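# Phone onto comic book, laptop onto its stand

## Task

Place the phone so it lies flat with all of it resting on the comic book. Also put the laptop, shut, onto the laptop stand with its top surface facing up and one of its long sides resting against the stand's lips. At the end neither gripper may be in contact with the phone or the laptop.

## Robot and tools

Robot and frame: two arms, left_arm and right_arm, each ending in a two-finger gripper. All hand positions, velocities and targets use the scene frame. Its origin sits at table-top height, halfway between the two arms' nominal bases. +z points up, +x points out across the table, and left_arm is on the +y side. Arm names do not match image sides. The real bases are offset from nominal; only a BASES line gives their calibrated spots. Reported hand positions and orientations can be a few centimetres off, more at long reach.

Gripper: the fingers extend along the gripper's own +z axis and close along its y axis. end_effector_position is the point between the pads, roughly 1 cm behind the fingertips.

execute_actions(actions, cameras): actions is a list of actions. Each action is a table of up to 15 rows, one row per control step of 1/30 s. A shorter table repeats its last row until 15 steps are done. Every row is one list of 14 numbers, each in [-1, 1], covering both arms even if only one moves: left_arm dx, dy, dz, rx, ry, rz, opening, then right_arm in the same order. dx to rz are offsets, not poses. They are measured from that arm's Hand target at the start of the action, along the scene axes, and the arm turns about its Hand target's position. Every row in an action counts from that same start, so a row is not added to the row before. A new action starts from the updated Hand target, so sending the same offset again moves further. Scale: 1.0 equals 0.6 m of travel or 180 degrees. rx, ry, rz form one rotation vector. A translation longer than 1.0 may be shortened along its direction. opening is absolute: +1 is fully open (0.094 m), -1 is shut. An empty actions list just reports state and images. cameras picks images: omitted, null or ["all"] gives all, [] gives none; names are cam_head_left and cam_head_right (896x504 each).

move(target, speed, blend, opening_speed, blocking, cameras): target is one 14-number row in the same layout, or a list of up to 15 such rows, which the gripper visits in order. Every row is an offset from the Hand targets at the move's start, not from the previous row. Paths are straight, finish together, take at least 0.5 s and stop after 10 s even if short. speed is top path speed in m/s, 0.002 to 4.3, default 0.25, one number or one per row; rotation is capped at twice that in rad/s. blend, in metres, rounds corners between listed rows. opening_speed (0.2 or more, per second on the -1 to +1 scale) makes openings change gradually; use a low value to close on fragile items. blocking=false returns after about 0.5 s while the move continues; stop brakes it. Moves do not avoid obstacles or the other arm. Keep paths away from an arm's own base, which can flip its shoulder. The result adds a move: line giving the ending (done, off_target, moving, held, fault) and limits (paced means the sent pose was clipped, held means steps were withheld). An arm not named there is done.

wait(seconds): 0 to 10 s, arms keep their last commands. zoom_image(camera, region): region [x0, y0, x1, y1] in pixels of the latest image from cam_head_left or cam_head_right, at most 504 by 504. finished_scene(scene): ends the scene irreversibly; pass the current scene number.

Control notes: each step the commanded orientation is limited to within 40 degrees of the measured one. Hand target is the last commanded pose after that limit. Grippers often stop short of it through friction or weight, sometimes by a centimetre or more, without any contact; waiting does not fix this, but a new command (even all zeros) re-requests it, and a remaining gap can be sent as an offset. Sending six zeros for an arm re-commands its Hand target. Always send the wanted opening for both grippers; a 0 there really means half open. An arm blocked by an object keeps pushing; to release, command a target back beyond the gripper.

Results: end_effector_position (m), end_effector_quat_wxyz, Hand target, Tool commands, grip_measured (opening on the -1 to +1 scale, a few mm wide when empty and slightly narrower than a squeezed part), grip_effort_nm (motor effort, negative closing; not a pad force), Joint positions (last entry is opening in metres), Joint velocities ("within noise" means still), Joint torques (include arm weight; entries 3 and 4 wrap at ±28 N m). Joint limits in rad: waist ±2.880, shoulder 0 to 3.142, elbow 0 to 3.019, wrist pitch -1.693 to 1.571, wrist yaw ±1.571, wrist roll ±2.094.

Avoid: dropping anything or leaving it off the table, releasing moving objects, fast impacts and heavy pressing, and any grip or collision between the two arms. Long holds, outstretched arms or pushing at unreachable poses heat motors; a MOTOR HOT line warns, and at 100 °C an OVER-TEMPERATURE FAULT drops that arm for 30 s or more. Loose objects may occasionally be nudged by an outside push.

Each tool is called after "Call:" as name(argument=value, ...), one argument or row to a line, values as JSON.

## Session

Scene 1 done.

Call:
execute_actions(
  actions=[],
)

Scene clock: 0.00 s.
left_arm: end_effector_position=(+0.5762, +0.0326, +0.2203) grip_measured=+1.000 grip_effort_nm=n/a end_effector_quat_wxyz=(+0.373, -0.189, +0.872, +0.255) | right_arm: end_effector_position=(+0.2773, -0.6663, +0.2408) grip_measured=+1.000 grip_effort_nm=n/a end_effector_quat_wxyz=(+0.133, +0.606, +0.784, +0.005)
Joint positions: left_arm=[-0.632 1.766 1.516 -1.115 -0.923 -0.928 0.094] | right_arm=[-0.891 1.408 1.311 -1.216 -0.069 0.44 0.094]
Joint velocities: within noise
Joint torques (N m): no reading
Motor temperatures (°C): left_arm=[22 26 41 24 28 24 28] | right_arm=[26 35 38 25 24 23 24]
Heat: left arm: hottest elbow 41 °C; right arm: hottest elbow 38 °C.
Hand target: left_arm +0.5823, +0.0284, +0.2385; +0.386, -0.198, +0.868, +0.242 | right_arm +0.2820, -0.6720, +0.2484; +0.142, +0.605, +0.783, +0.003
Tool commands: left_gripper/opening=+1.0 right_gripper/opening=+1.0

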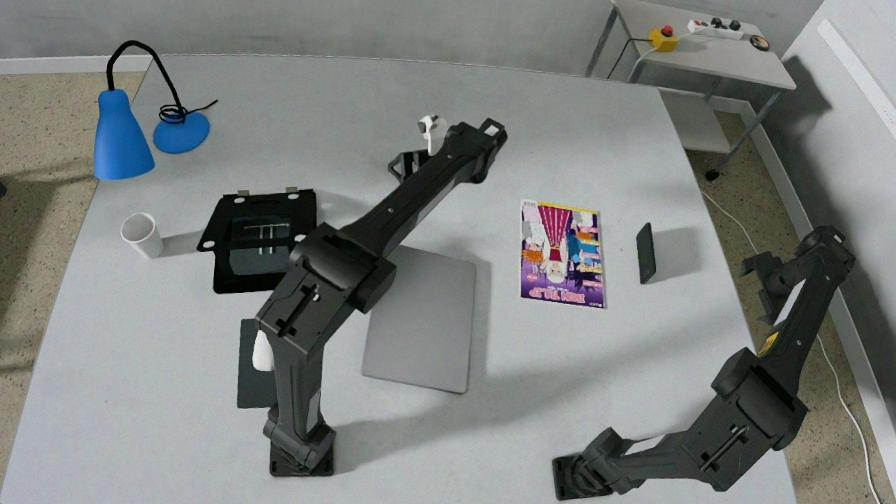

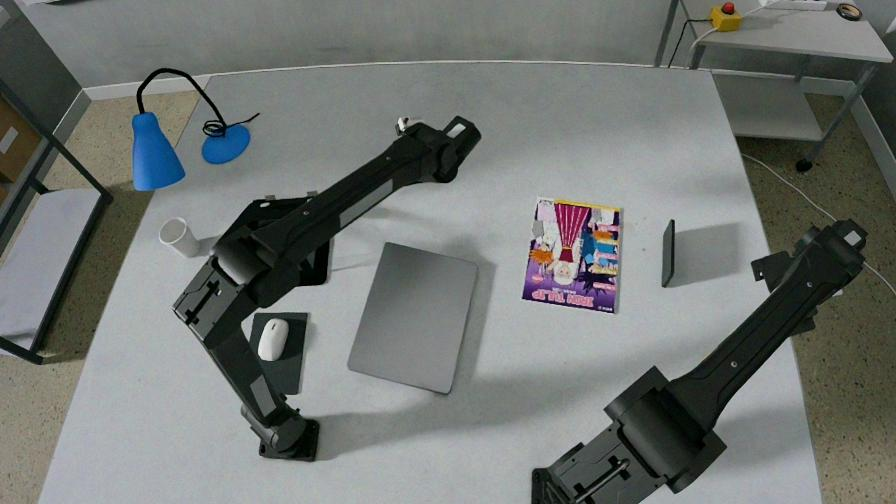

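Call:
zoom_image(
  camera="cam_head_left",
  region=[510, 180, 720, 320],
)

Call:
zoom_image(
  camera="cam_head_right",
  region=[510, 180, 750, 330],
)

Call:
zoom_image(
  camera="cam_head_left",
  region=[350, 230, 510, 410],
)

Call:
zoom_image(
  camera="cam_head_right",
  region=[330, 230, 510, 410],
)

Call:
zoom_image(
  camera="cam_head_left",
  region=[180, 150, 350, 310],
)

Scaled by 2.400.

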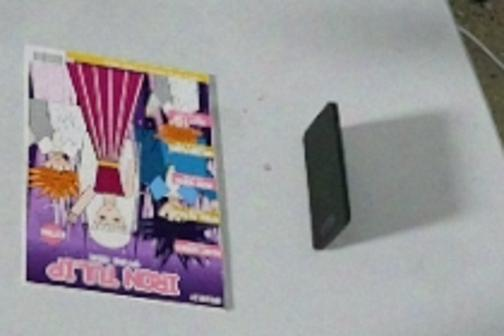

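Scaled by 2.100.

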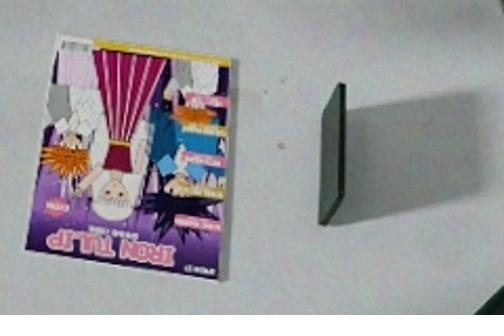

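Scaled by 2.800.

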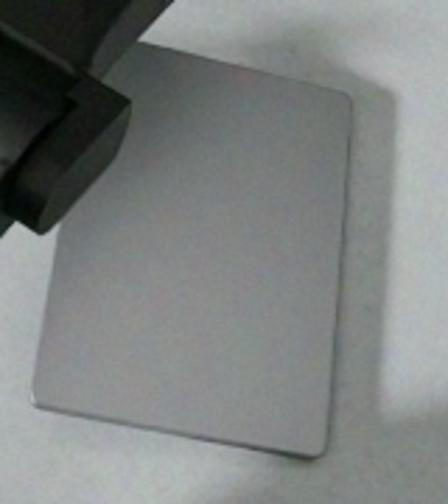

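Scaled by 2.800.

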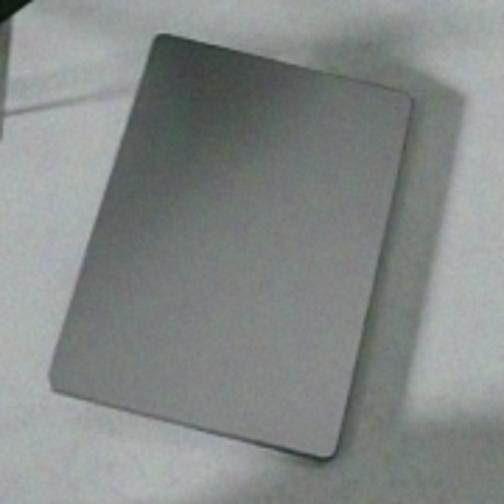

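Scaled by 2.965.

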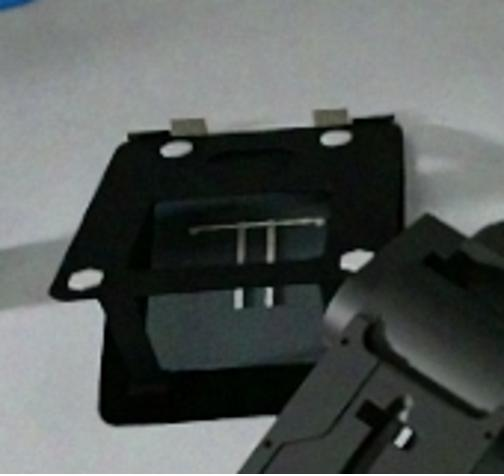

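Call:
move(
  target=[
    [-0.1,0.1,0.15,-0.1,-0.05,0.02,1,0.1,0.1,0.0,-0.07,-0.05,0.2,1],
    [-0.387,0.42,0.186,-0.454,-0.25,0.095,1,0.213,0.29,-0.092,-0.142,-0.098,0.411,1],
  ],
  speed=0.3,
  blend=[0.05,0],
)

Scene clock: 50.33 s.
left_arm: end_effector_position=(+0.3500, +0.2761, +0.3489) grip_measured=+1.000 grip_effort_nm=0.012 end_effector_quat_wxyz=(-0.400, +0.577, -0.589, +0.401) | right_arm: end_effector_position=(+0.4090, -0.5043, +0.1996) grip_measured=+1.000 grip_effort_nm=-0.017 end_effector_quat_wxyz=(+0.342, -0.023, +0.939, +0.009)
Joint positions: left_arm=[0.191 0.484 0.671 -0.561 0.215 -1.477 0.094] | right_arm=[-0.554 1.283 0.961 -0.643 -0.372 -0.479 0.094]
Joint velocities: within noise
Joint torques (N m): left_arm=[0.21 -1.55 10.71 2.69 0.09 -0.01] | right_arm=[1.26 -12.1 8.12 1.63 -0.25 0.06]
Motor temperatures (°C): left_arm=[22 29 45 24 28 24 28] | right_arm=[26 37 47 25 24 23 24]
Heat: left arm: hottest elbow 45 °C; right arm: hottest elbow 47 °C.
Hand target: left_arm +0.3501, +0.2804, +0.3501; -0.407, +0.579, -0.579, +0.405 | right_arm +0.4098, -0.4980, +0.1931; +0.342, -0.032, +0.939, +0.011
Off the commanded pose: left_arm 0.004 m, 1 deg | right_arm 0.009 m, 1 deg.
move: done

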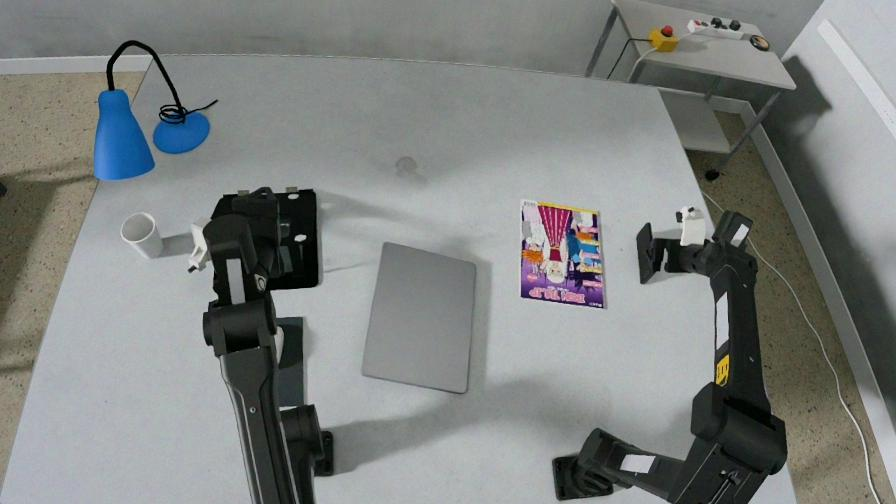

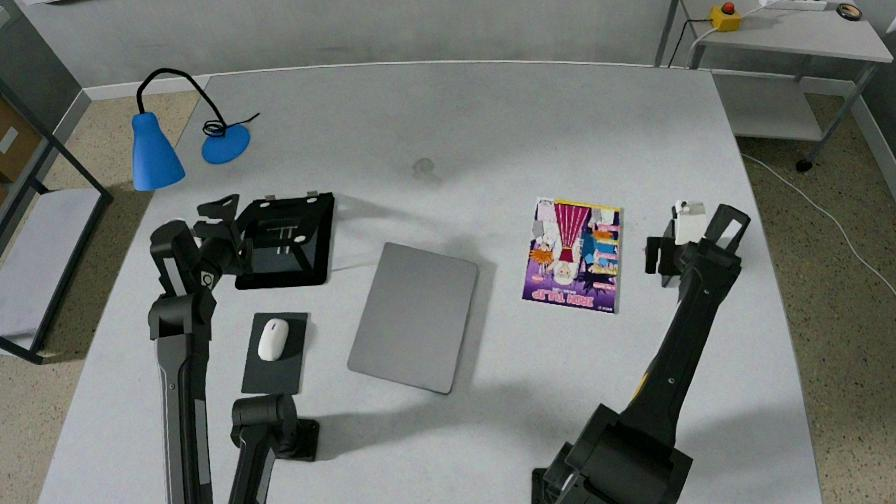

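Call:
zoom_image(
  camera="cam_head_left",
  region=[610, 180, 750, 300],
)

Call:
zoom_image(
  camera="cam_head_right",
  region=[620, 180, 760, 300],
)

Scaled by 3.600.

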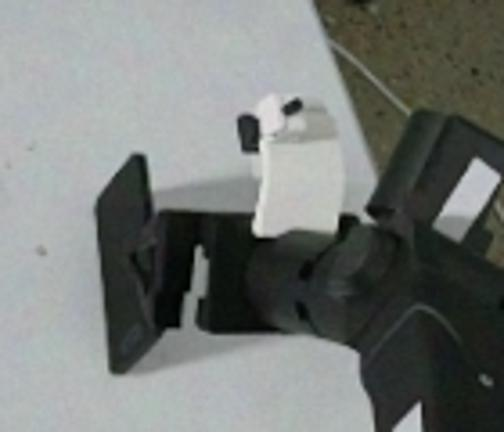

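Scaled by 3.600.

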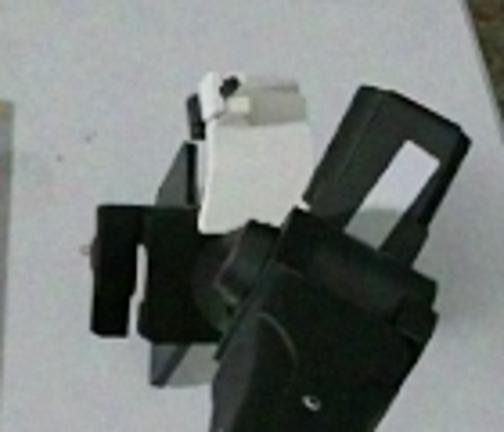

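Call:
move(
  target=[0,0,0,0,0,0,1,0.067,-0.075,-0.125,0,0,0,1],
  speed=0.2,
)

Call:
zoom_image(
  camera="cam_head_left",
  region=[610, 180, 750, 300],
)

Call:
zoom_image(
  camera="cam_head_right",
  region=[620, 180, 760, 300],
)

Scene clock: 59.20 s.
left_arm: end_effector_position=(+0.3500, +0.2761, +0.3490) grip_measured=+1.000 grip_effort_nm=0.012 end_effector_quat_wxyz=(-0.400, +0.577, -0.588, +0.401) | right_arm: end_effector_position=(+0.4447, -0.5334, +0.1175) grip_measured=+1.000 grip_effort_nm=-0.007 end_effector_quat_wxyz=(+0.336, -0.031, +0.941, +0.017)
Joint positions: left_arm=[0.191 0.484 0.671 -0.561 0.215 -1.477 0.094] | right_arm=[-0.573 1.512 0.961 -0.444 -0.395 -0.516 0.094]
Joint velocities: within noise
Joint torques (N m): left_arm=[-0.26 -1.14 10.67 2.45 0.12 -0.03] | right_arm=[-0.21 -13.27 9.25 1.46 -0.27 0.11]
Motor temperatures (°C): left_arm=[22 28 44 24 28 24 27] | right_arm=[26 37 46 25 24 23 24]
Heat: left arm: hottest elbow 44 °C; right arm: hottest elbow 46 °C.
Hand target: left_arm +0.3501, +0.2804, +0.3501; -0.407, +0.579, -0.579, +0.405 | right_arm +0.4500, -0.5429, +0.1182; +0.342, -0.032, +0.939, +0.011
Off the commanded pose: left_arm 0.004 m, 1 deg | right_arm 0.011 m, 1 deg.
move: off_target (right_arm)

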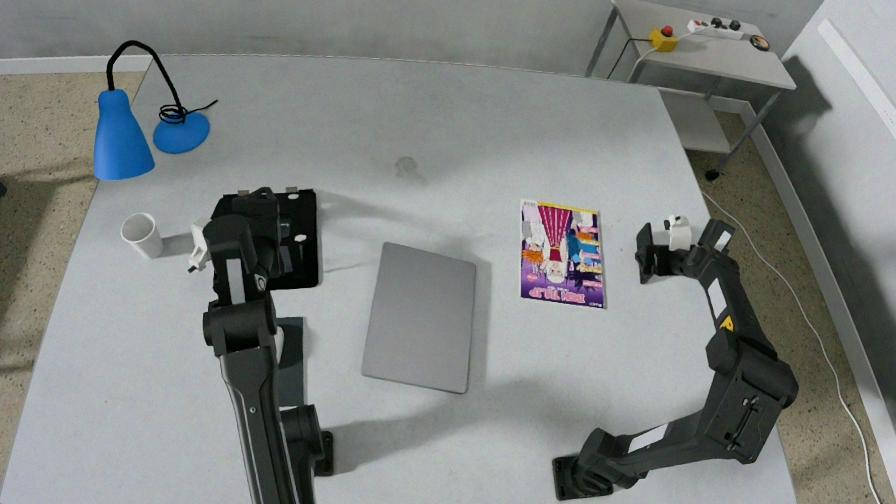

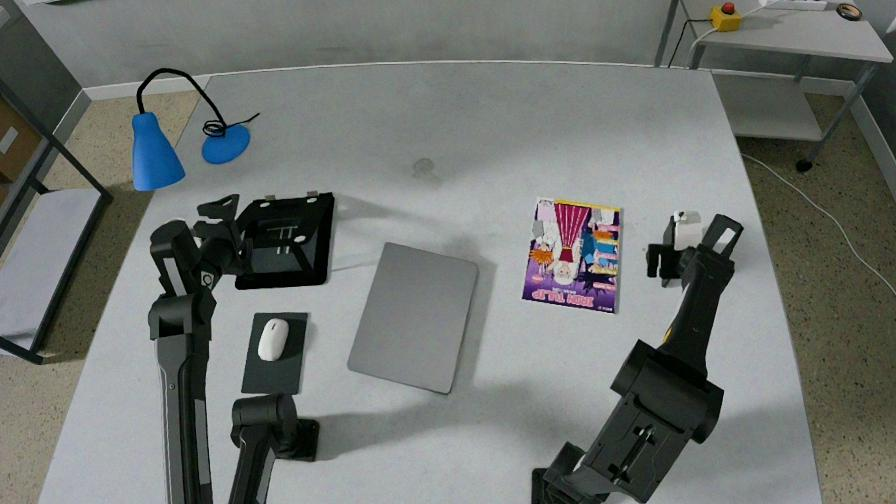

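Scaled by 3.600.

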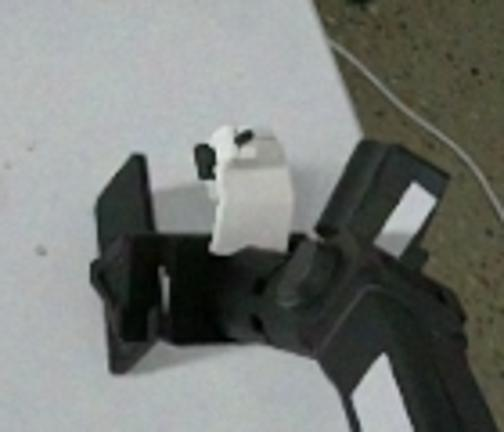

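Scaled by 3.600.

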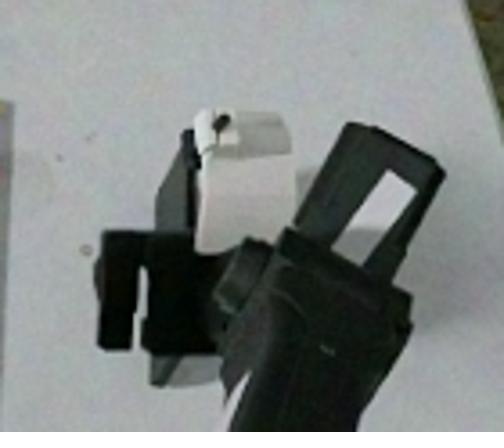

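Call:
move(
  target=[0,0,0,0,0,0,1,0.0,-0.055,-0.0,0,0,0,1],
  speed=0.2,
  cameras=["cam_head_left","cam_head_right"],
)

Call:
zoom_image(
  camera="cam_head_left",
  region=[610, 180, 750, 300],
)

Call:
zoom_image(
  camera="cam_head_right",
  region=[620, 180, 760, 300],
)

Scene clock: 71.57 s.
left_arm: end_effector_position=(+0.3500, +0.2761, +0.3490) grip_measured=+1.000 grip_effort_nm=0.012 end_effector_quat_wxyz=(-0.400, +0.577, -0.588, +0.401) | right_arm: end_effector_position=(+0.4352, -0.5603, +0.1076) grip_measured=+1.000 grip_effort_nm=-0.017 end_effector_quat_wxyz=(+0.334, -0.029, +0.942, +0.019)
Joint positions: left_arm=[0.191 0.484 0.671 -0.561 0.215 -1.478 0.094] | right_arm=[-0.636 1.548 0.977 -0.45 -0.428 -0.57 0.094]
Joint velocities: within noise
Joint torques (N m): left_arm=[-1.03 -1.26 10.62 2.59 0.11 -0.01] | right_arm=[-0.15 -13.33 12.22 0.75 -0.3 0.05]
Motor temperatures (°C): left_arm=[22 27 44 24 28 24 27] | right_arm=[26 37 46 25 24 23 24]
Heat: left arm: hottest elbow 44 °C; right arm: hottest elbow 46 °C.
Hand target: left_arm +0.3501, +0.2804, +0.3501; -0.407, +0.579, -0.579, +0.405 | right_arm +0.4500, -0.5761, +0.1183; +0.342, -0.032, +0.939, +0.011
Off the commanded pose: left_arm 0.004 m, 1 deg | right_arm 0.024 m, 1 deg.
move: off_target (right_arm)

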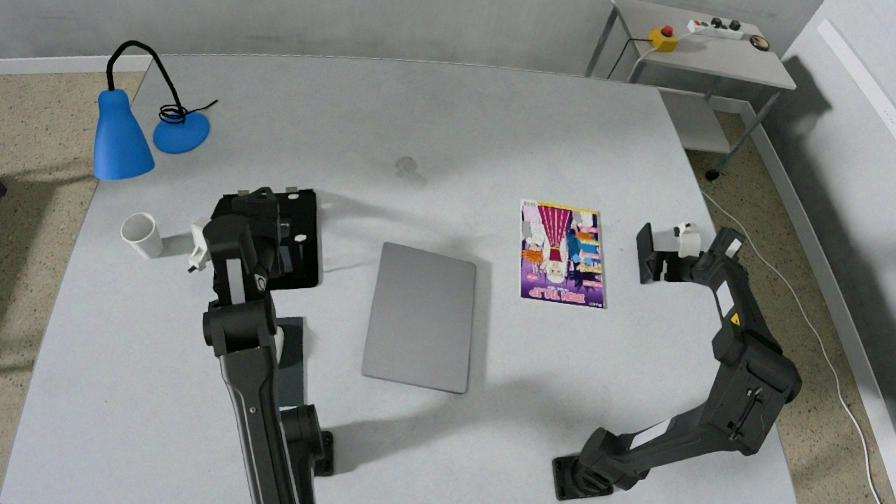

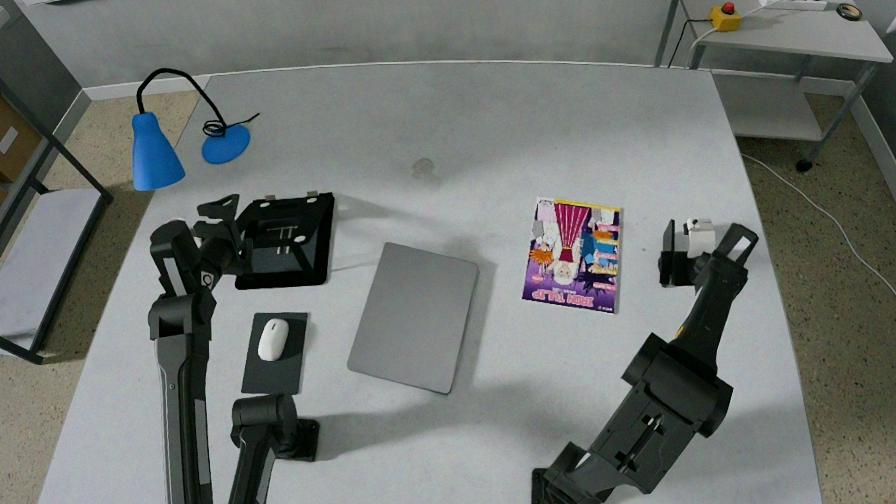

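Scaled by 3.600.

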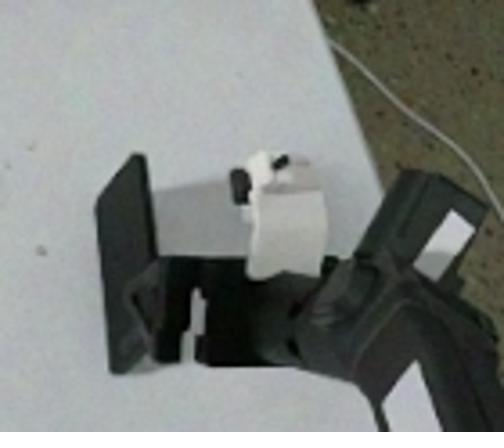

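Scaled by 3.600.

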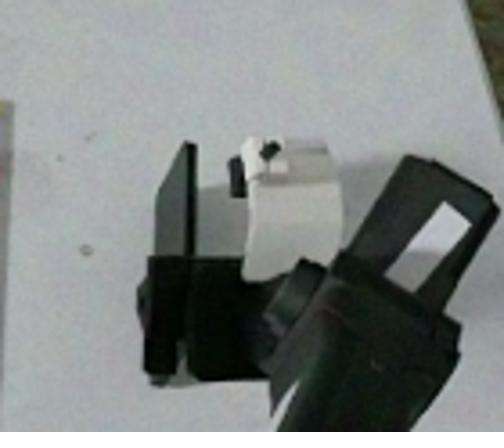

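Call:
move(
  target=[0,0,0,0,0,0,1,0.108,-0.01,-0.075,0,0,0,1],
  speed=0.12,
  cameras=["cam_head_left","cam_head_right"],
)

Call:
zoom_image(
  camera="cam_head_left",
  region=[610, 180, 750, 300],
)

Call:
zoom_image(
  camera="cam_head_right",
  region=[620, 180, 760, 300],
)

Scene clock: 79.43 s.
left_arm: end_effector_position=(+0.3500, +0.2761, +0.3490) grip_measured=+1.000 grip_effort_nm=0.012 end_effector_quat_wxyz=(-0.400, +0.577, -0.588, +0.401) | right_arm: end_effector_position=(+0.4909, -0.5733, +0.0659) grip_measured=+1.000 grip_effort_nm=-0.012 end_effector_quat_wxyz=(+0.328, -0.027, +0.944, +0.020)
Joint positions: left_arm=[0.191 0.484 0.671 -0.561 0.215 -1.478 0.094] | right_arm=[-0.589 1.736 1.093 -0.373 -0.397 -0.527 0.094]
Joint velocities: within noise
Joint torques (N m): left_arm=[-0.56 -0.91 10.7 2.56 0.16 -0.07] | right_arm=[1.2 -16.26 11.78 1.54 -0.13 0.22]
Motor temperatures (°C): left_arm=[22 27 44 24 28 24 27] | right_arm=[26 37 46 25 24 23 24]
Heat: left arm: hottest elbow 44 °C; right arm: hottest elbow 46 °C.
Hand target: left_arm +0.3501, +0.2804, +0.3501; -0.407, +0.579, -0.579, +0.405 | right_arm +0.5150, -0.5820, +0.0734; +0.342, -0.032, +0.939, +0.011
Off the commanded pose: left_arm 0.004 m, 1 deg | right_arm 0.027 m, 2 deg.
move: off_target (right_arm)

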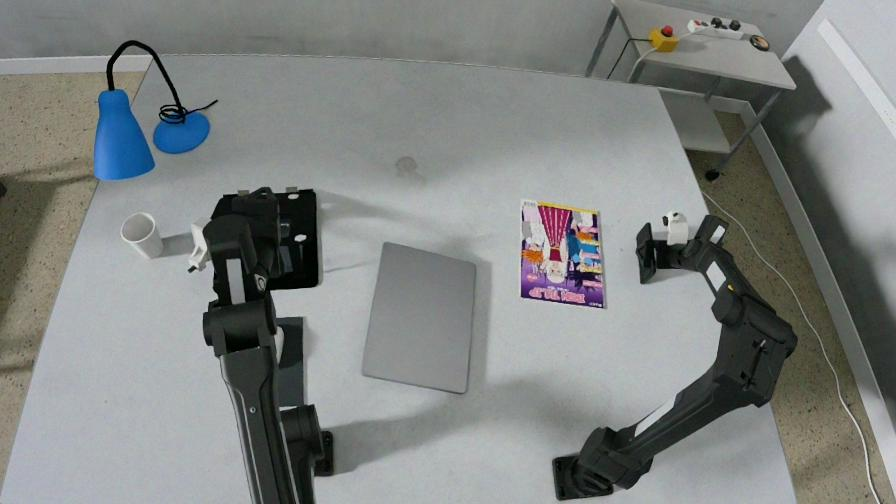

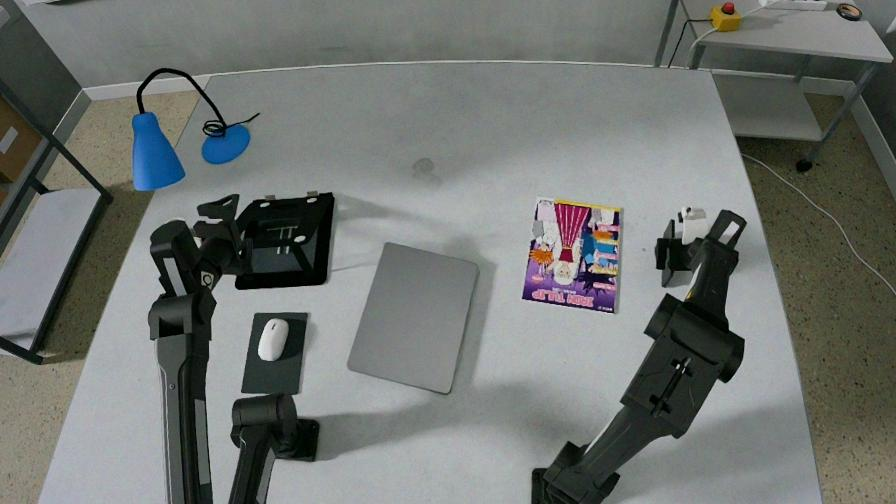

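Scaled by 3.600.

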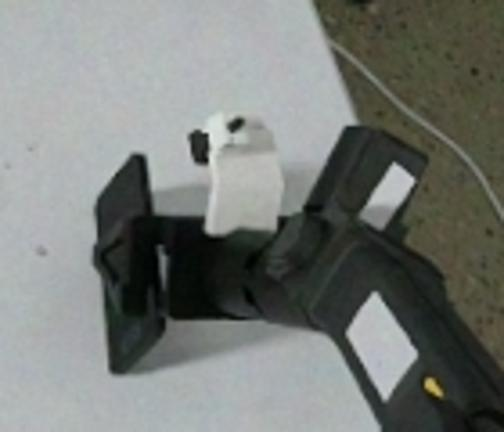

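Scaled by 3.600.

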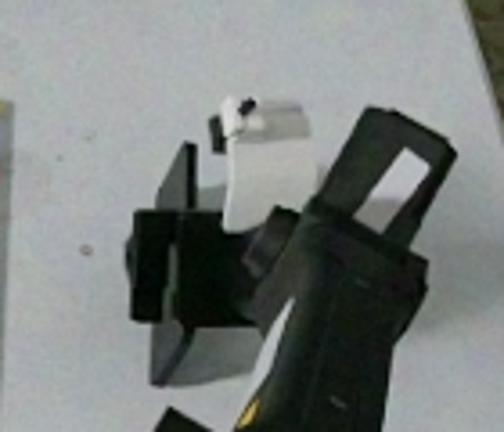

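Call:
move(
  target=[
    [0,0,0,0,0,0,1,0.0,-0.0,-0.013,0,0,0,1],
    [0,0,0,0,0,0,1,0.0,-0.0,-0.013,0,0,0,-0.5],
  ],
  speed=0.1,
  opening_speed=0.4,
  cameras=["cam_head_left","cam_head_right"],
)

Call:
zoom_image(
  camera="cam_head_left",
  region=[610, 180, 750, 300],
)

Call:
zoom_image(
  camera="cam_head_right",
  region=[620, 180, 760, 300],
)

Scene clock: 89.03 s.
left_arm: end_effector_position=(+0.3500, +0.2761, +0.3490) grip_measured=+1.000 grip_effort_nm=0.012 end_effector_quat_wxyz=(-0.400, +0.577, -0.588, +0.401) | right_arm: end_effector_position=(+0.4932, -0.5754, +0.0609) grip_measured=-0.498 grip_effort_nm=-0.081 end_effector_quat_wxyz=(+0.330, -0.027, +0.944, +0.017)
Joint positions: left_arm=[0.191 0.484 0.671 -0.561 0.215 -1.478 0.094] | right_arm=[-0.589 1.749 1.093 -0.353 -0.393 -0.526 0.024]
Joint velocities: within noise
Joint torques (N m): left_arm=[-0.5 -1.03 10.71 2.59 0.11 -0.03] | right_arm=[1.08 -16.44 11.25 1.54 -0.23 0.21]
Motor temperatures (°C): left_arm=[22 27 44 24 28 24 27] | right_arm=[26 37 48 25 24 23 24]
Heat: left arm: hottest elbow 44 °C; right arm: hottest elbow 48 °C.
Hand target: left_arm +0.3501, +0.2804, +0.3501; -0.407, +0.579, -0.579, +0.405 | right_arm +0.5149, -0.5820, +0.0654; +0.342, -0.032, +0.939, +0.011
Off the commanded pose: left_arm 0.004 m, 1 deg | right_arm 0.023 m, 2 deg.
move: off_target (right_arm); target 2's new opening was sent with right_arm's hand 0.023 m and 2 deg from that target

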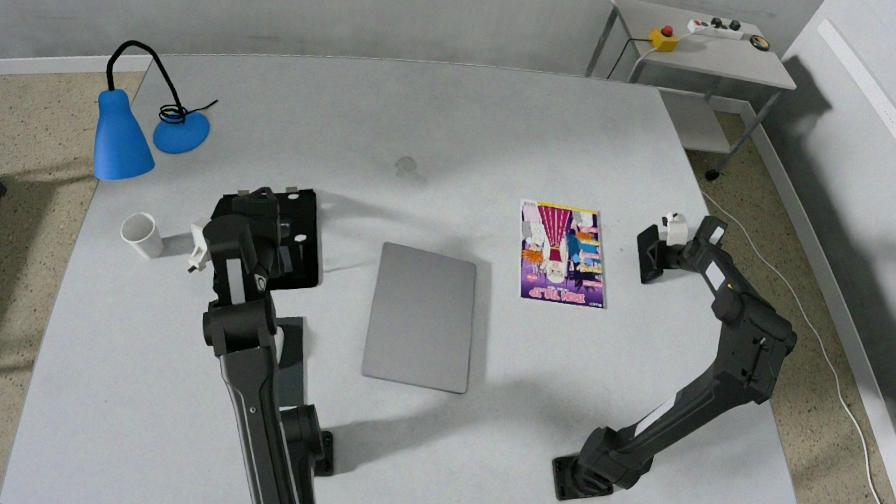

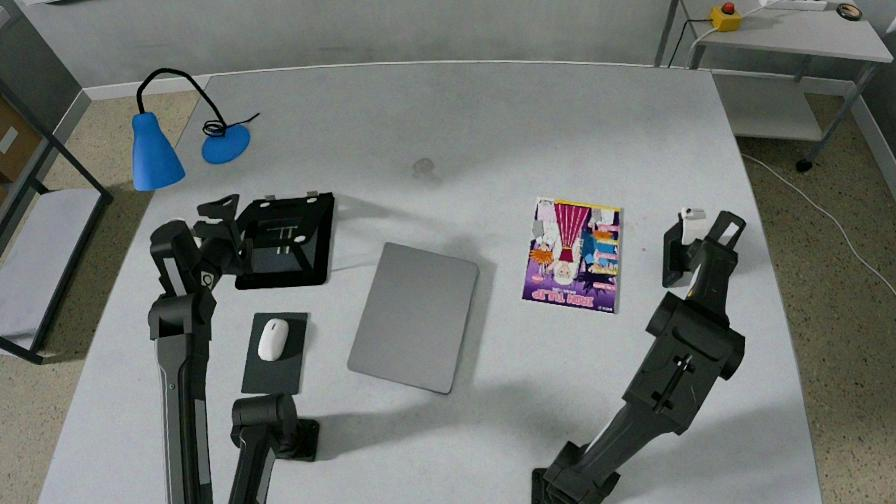

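Scaled by 3.600.

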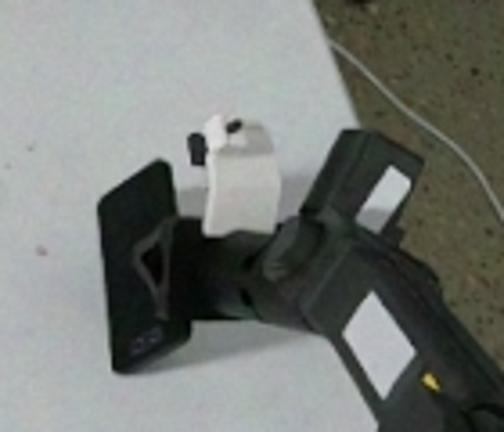

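Scaled by 3.600.

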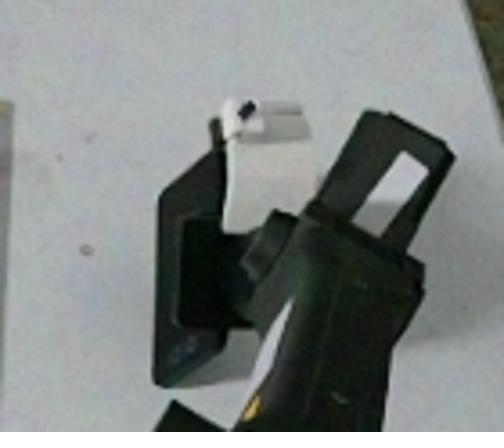

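Call:
move(
  target=[
    [0,0,0,0,0,0,1,0.0,0.04,0,0,0,0,-0.5],
  ],
  speed=0.05,
  cameras=["cam_head_left","cam_head_right"],
)

Call:
zoom_image(
  camera="cam_head_left",
  region=[610, 180, 750, 300],
)

Call:
zoom_image(
  camera="cam_head_right",
  region=[620, 180, 760, 300],
)

Scene clock: 94.23 s.
left_arm: end_effector_position=(+0.3500, +0.2761, +0.3490) grip_measured=+1.000 grip_effort_nm=0.012 end_effector_quat_wxyz=(-0.400, +0.577, -0.588, +0.401) | right_arm: end_effector_position=(+0.5073, -0.5593, +0.0633) grip_measured=-0.499 grip_effort_nm=-0.081 end_effector_quat_wxyz=(+0.335, -0.030, +0.942, +0.014)
Joint positions: left_arm=[0.191 0.484 0.671 -0.561 0.215 -1.478 0.094] | right_arm=[-0.547 1.749 1.093 -0.326 -0.373 -0.491 0.024]
Joint velocities: within noise
Joint torques (N m): left_arm=[-0.26 -1.79 10.73 2.7 0.11 0] | right_arm=[1.14 -18.55 8.43 1.57 -0.16 0.27]
Motor temperatures (°C): left_arm=[22 27 44 24 28 24 27] | right_arm=[26 37 49 25 24 23 24]
Heat: left arm: hottest elbow 44 °C; right arm: hottest elbow 49 °C.
Hand target: left_arm +0.3501, +0.2804, +0.3501; -0.407, +0.579, -0.579, +0.405 | right_arm +0.5149, -0.5580, +0.0655; +0.342, -0.032, +0.939, +0.011
Off the commanded pose: left_arm 0.004 m, 1 deg | right_arm 0.008 m, 1 deg.
move: done

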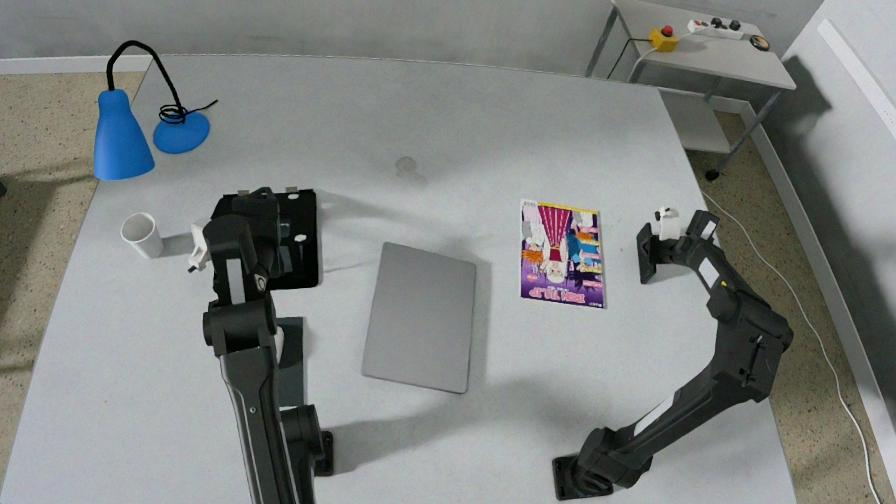

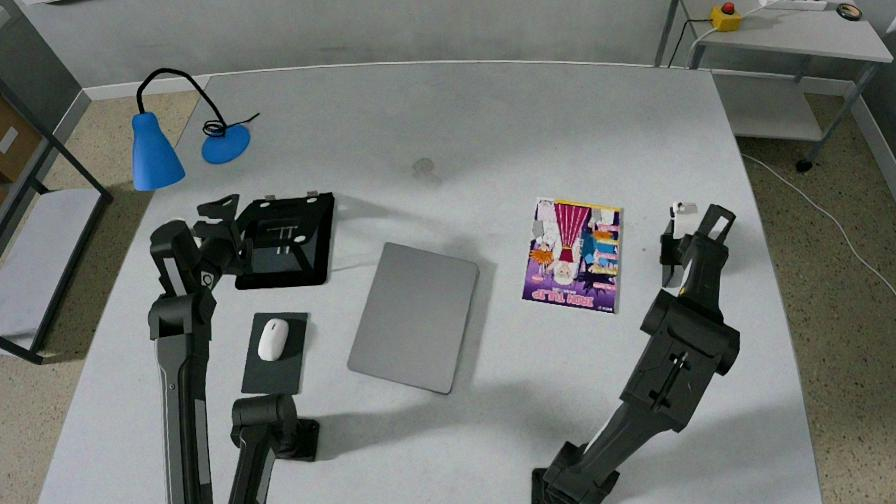

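Scaled by 3.600.

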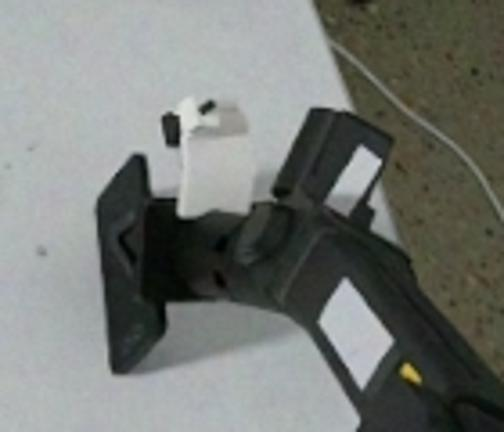

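Scaled by 3.600.

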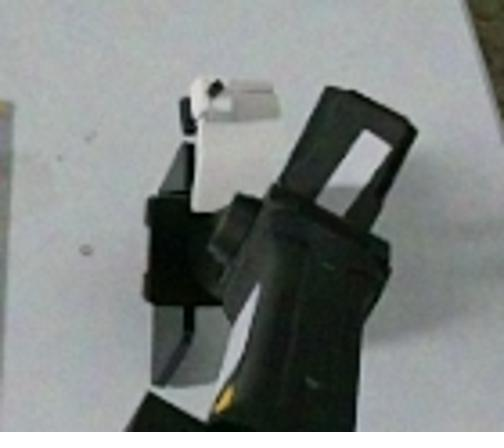

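Call:
move(
  target=[
    [0,0,0,0,0,0,1,0,0,0,0,0,0,-0.98],
  ],
  speed=0.05,
  opening_speed=0.25,
  cameras=["cam_head_left","cam_head_right"],
)

Call:
zoom_image(
  camera="cam_head_left",
  region=[610, 180, 750, 300],
)

Call:
zoom_image(
  camera="cam_head_right",
  region=[620, 180, 760, 300],
)

Scene clock: 98.80 s.
left_arm: end_effector_position=(+0.3500, +0.2761, +0.3490) grip_measured=+1.000 grip_effort_nm=0.007 end_effector_quat_wxyz=(-0.400, +0.577, -0.588, +0.401) | right_arm: end_effector_position=(+0.5072, -0.5596, +0.0632) grip_measured=-0.846 grip_effort_nm=-1.043 end_effector_quat_wxyz=(+0.335, -0.029, +0.942, +0.013)
Joint positions: left_arm=[0.191 0.484 0.671 -0.561 0.215 -1.478 0.094] | right_arm=[-0.547 1.749 1.093 -0.326 -0.371 -0.49 0.007]
Joint velocities: within noise
Joint torques (N m): left_arm=[-0.5 -1.9 10.91 2.71 0.08 -0.04] | right_arm=[1.14 -18.61 8.46 1.54 -0.18 0.21]
Motor temperatures (°C): left_arm=[22 26 44 24 28 24 27] | right_arm=[26 38 49 25 24 23 25]
Heat: left arm: hottest elbow 44 °C; right arm: hottest elbow 49 °C.
Hand target: left_arm +0.3501, +0.2804, +0.3501; -0.407, +0.579, -0.579, +0.405 | right_arm +0.5149, -0.5580, +0.0654; +0.342, -0.032, +0.939, +0.011
Off the commanded pose: left_arm 0.004 m, 1 deg | right_arm 0.008 m, 1 deg.
move: done

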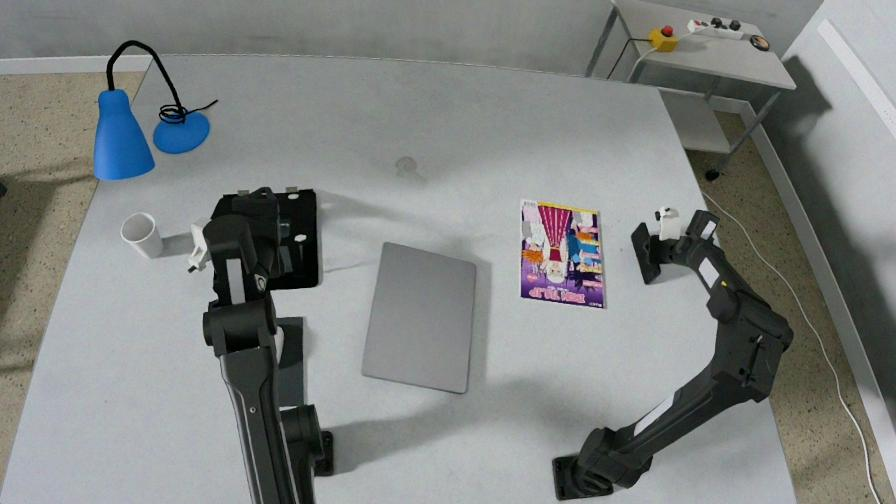

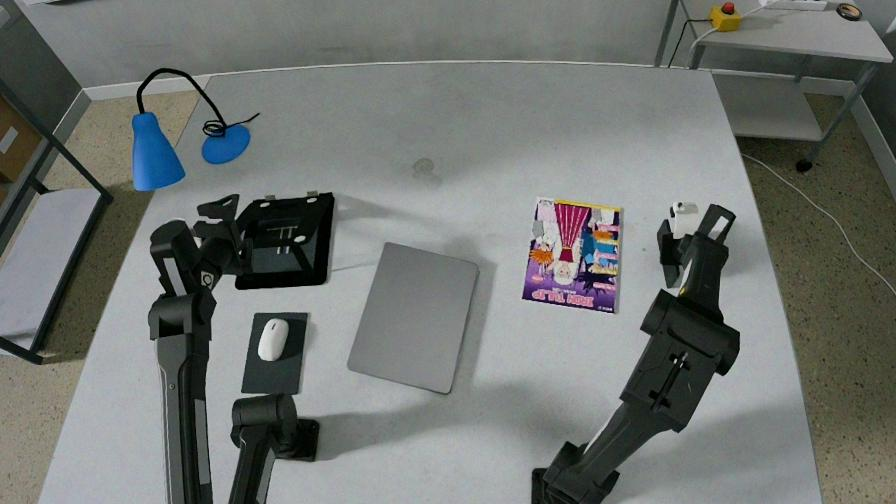

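Scaled by 3.600.

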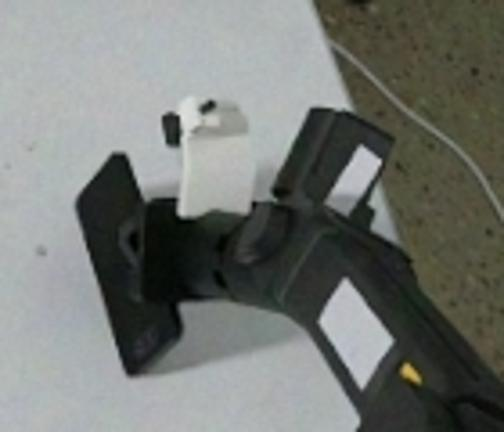

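Scaled by 3.600.

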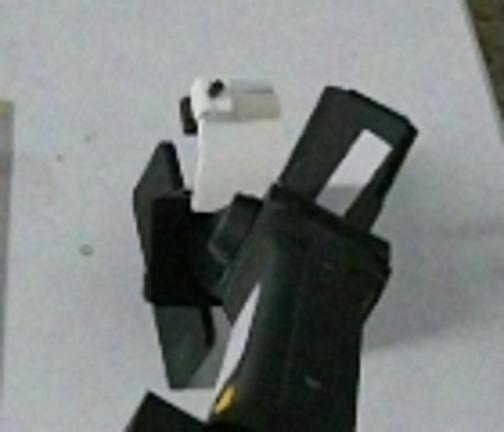

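Call:
move(
  target=[
    [0,0,0,0,0,0,1,0,0,0.17,0,0,0,-0.98],
    [0,0,0,0,0,0,1,0.03,0.3,0.17,0.35,0.087,0,-0.98],
  ],
  speed=0.2,
  cameras=["cam_head_left","cam_head_right"],
)

Call:
zoom_image(
  camera="cam_head_left",
  region=[500, 170, 680, 330],
)

Call:
zoom_image(
  camera="cam_head_right",
  region=[510, 170, 690, 330],
)

Scene clock: 109.20 s.
left_arm: end_effector_position=(+0.3500, +0.2761, +0.3490) grip_measured=+1.000 grip_effort_nm=0.012 end_effector_quat_wxyz=(-0.400, +0.577, -0.588, +0.401) | right_arm: end_effector_position=(+0.5167, -0.3782, +0.1606) grip_measured=-0.846 grip_effort_nm=-1.043 end_effector_quat_wxyz=(+0.174, +0.162, +0.832, +0.501)
Joint positions: left_arm=[0.191 0.484 0.671 -0.561 0.215 -1.478 0.094] | right_arm=[-0.413 1.752 1.252 -0.83 -1.103 0.126 0.007]
Joint velocities: within noise
Joint torques (N m): left_arm=[-0.67 -1.38 10.62 2.74 0.11 -0.02] | right_arm=[1.14 -17.9 10.93 0.88 -0.82 0.18]
Motor temperatures (°C): left_arm=[22 26 44 24 28 24 27] | right_arm=[26 38 48 25 24 23 25]
Heat: left arm: hottest elbow 44 °C; right arm: hottest elbow 48 °C.
Hand target: left_arm +0.3501, +0.2804, +0.3501; -0.407, +0.579, -0.579, +0.405 | right_arm +0.5328, -0.3780, +0.1675; +0.183, +0.153, +0.831, +0.503
Off the commanded pose: left_arm 0.004 m, 1 deg | right_arm 0.018 m, 2 deg.
move: off_target (right_arm)

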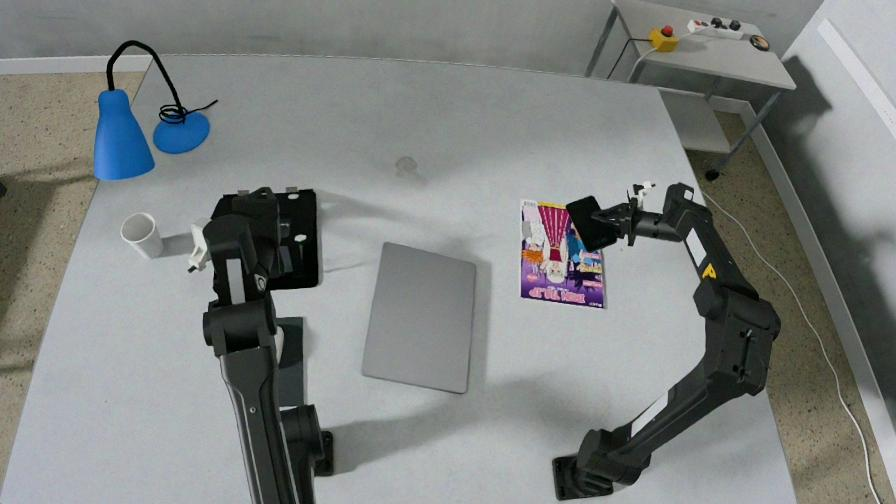

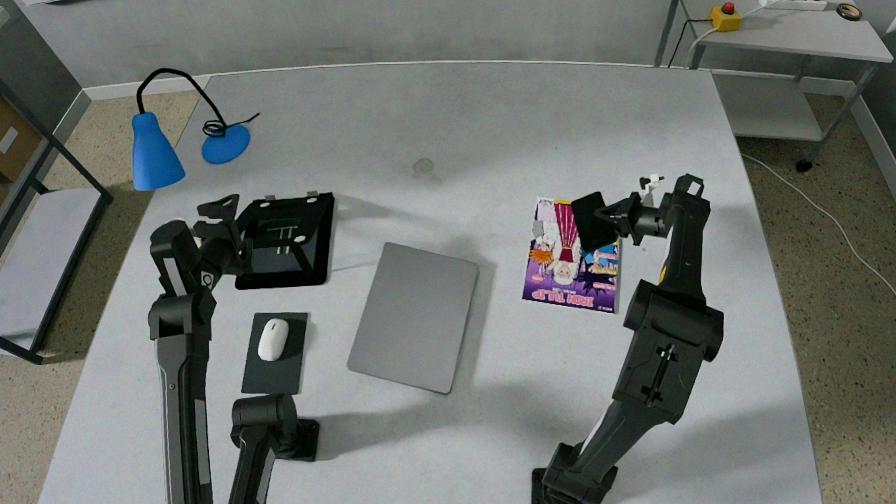

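Scaled by 2.800.

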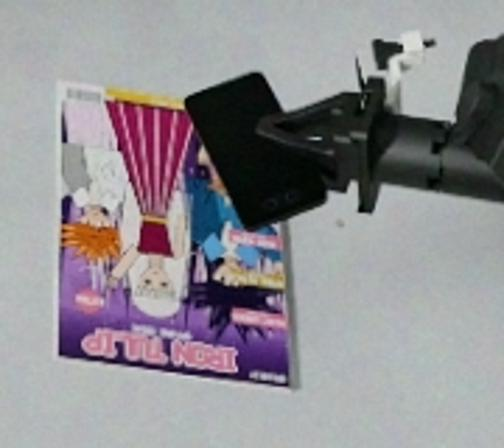

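Scaled by 2.800.

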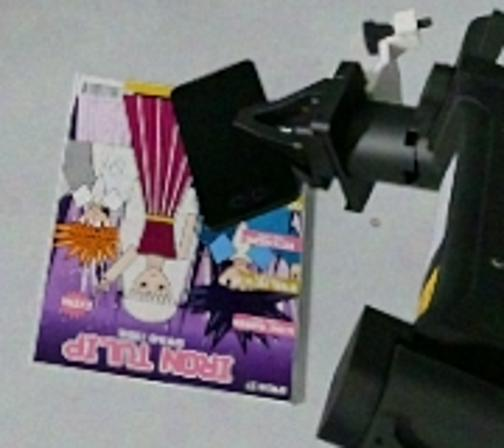

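Call:
move(
  target=[
    [0,0,0,0,0,0,1,0.06,0.055,-0.19,0,0,0,-0.98],
  ],
  speed=0.12,
  cameras=["cam_head_left","cam_head_right"],
)

Call:
zoom_image(
  camera="cam_head_left",
  region=[500, 170, 680, 330],
)

Call:
zoom_image(
  camera="cam_head_right",
  region=[510, 170, 690, 330],
)

Scene clock: 118.50 s.
left_arm: end_effector_position=(+0.3500, +0.2761, +0.3490) grip_measured=+1.000 grip_effort_nm=0.012 end_effector_quat_wxyz=(-0.400, +0.577, -0.588, +0.401) | right_arm: end_effector_position=(+0.5688, -0.3516, +0.0621) grip_measured=-0.846 grip_effort_nm=-1.033 end_effector_quat_wxyz=(+0.190, +0.151, +0.832, +0.499)
Joint positions: left_arm=[0.191 0.484 0.671 -0.561 0.215 -1.478 0.094] | right_arm=[-0.331 1.959 1.239 -0.423 -1.078 0.293 0.007]
Joint velocities: within noise
Joint torques (N m): left_arm=[-0.03 -1.2 10.8 2.29 0.1 -0.03] | right_arm=[1.03 -20.54 6.79 1.26 -0.67 0.18]
Motor temperatures (°C): left_arm=[22 26 44 24 28 24 27] | right_arm=[26 38 47 25 24 23 26]
Heat: left arm: hottest elbow 44 °C; right arm: hottest elbow 47 °C.
Hand target: left_arm +0.3501, +0.2804, +0.3501; -0.407, +0.579, -0.579, +0.405 | right_arm +0.5688, -0.3449, +0.0535; +0.183, +0.153, +0.831, +0.503
Off the commanded pose: left_arm 0.004 m, 1 deg | right_arm 0.011 m, 1 deg.
move: off_target (right_arm)

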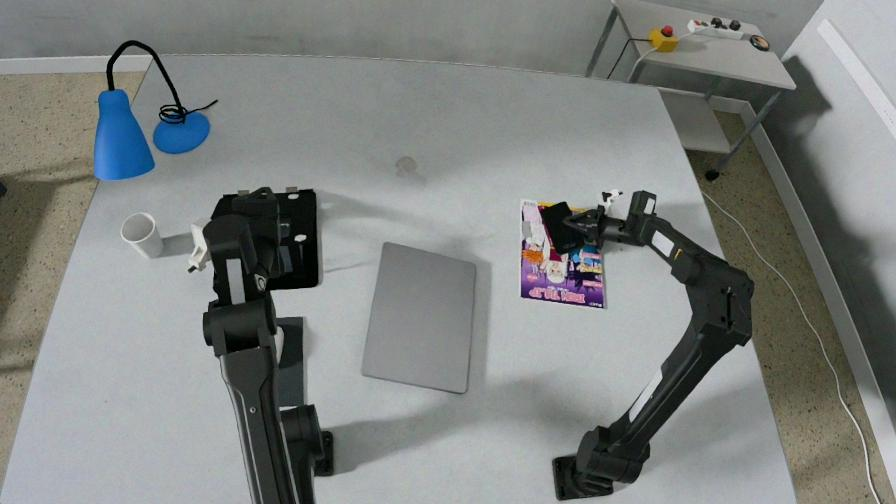

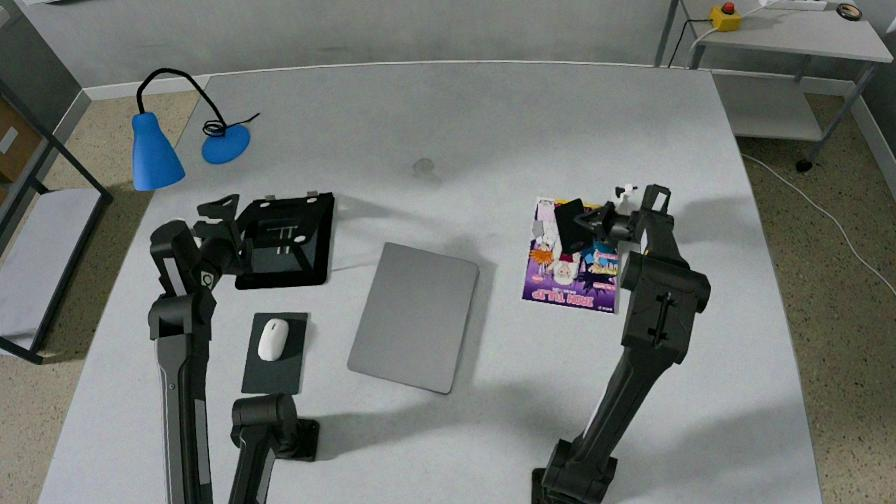

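Scaled by 2.800.

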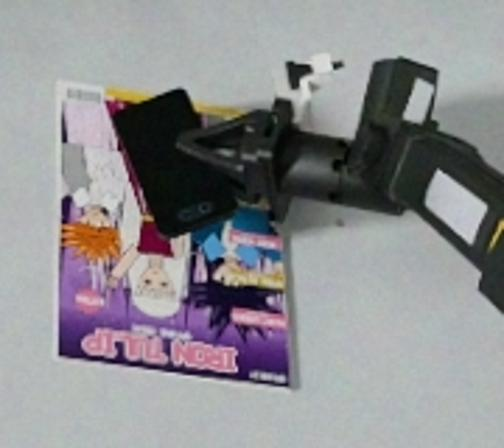

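Scaled by 2.800.

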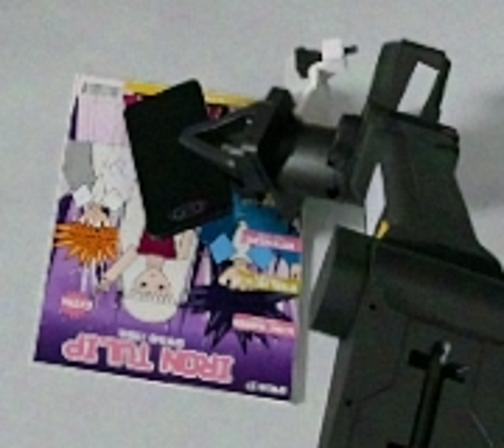

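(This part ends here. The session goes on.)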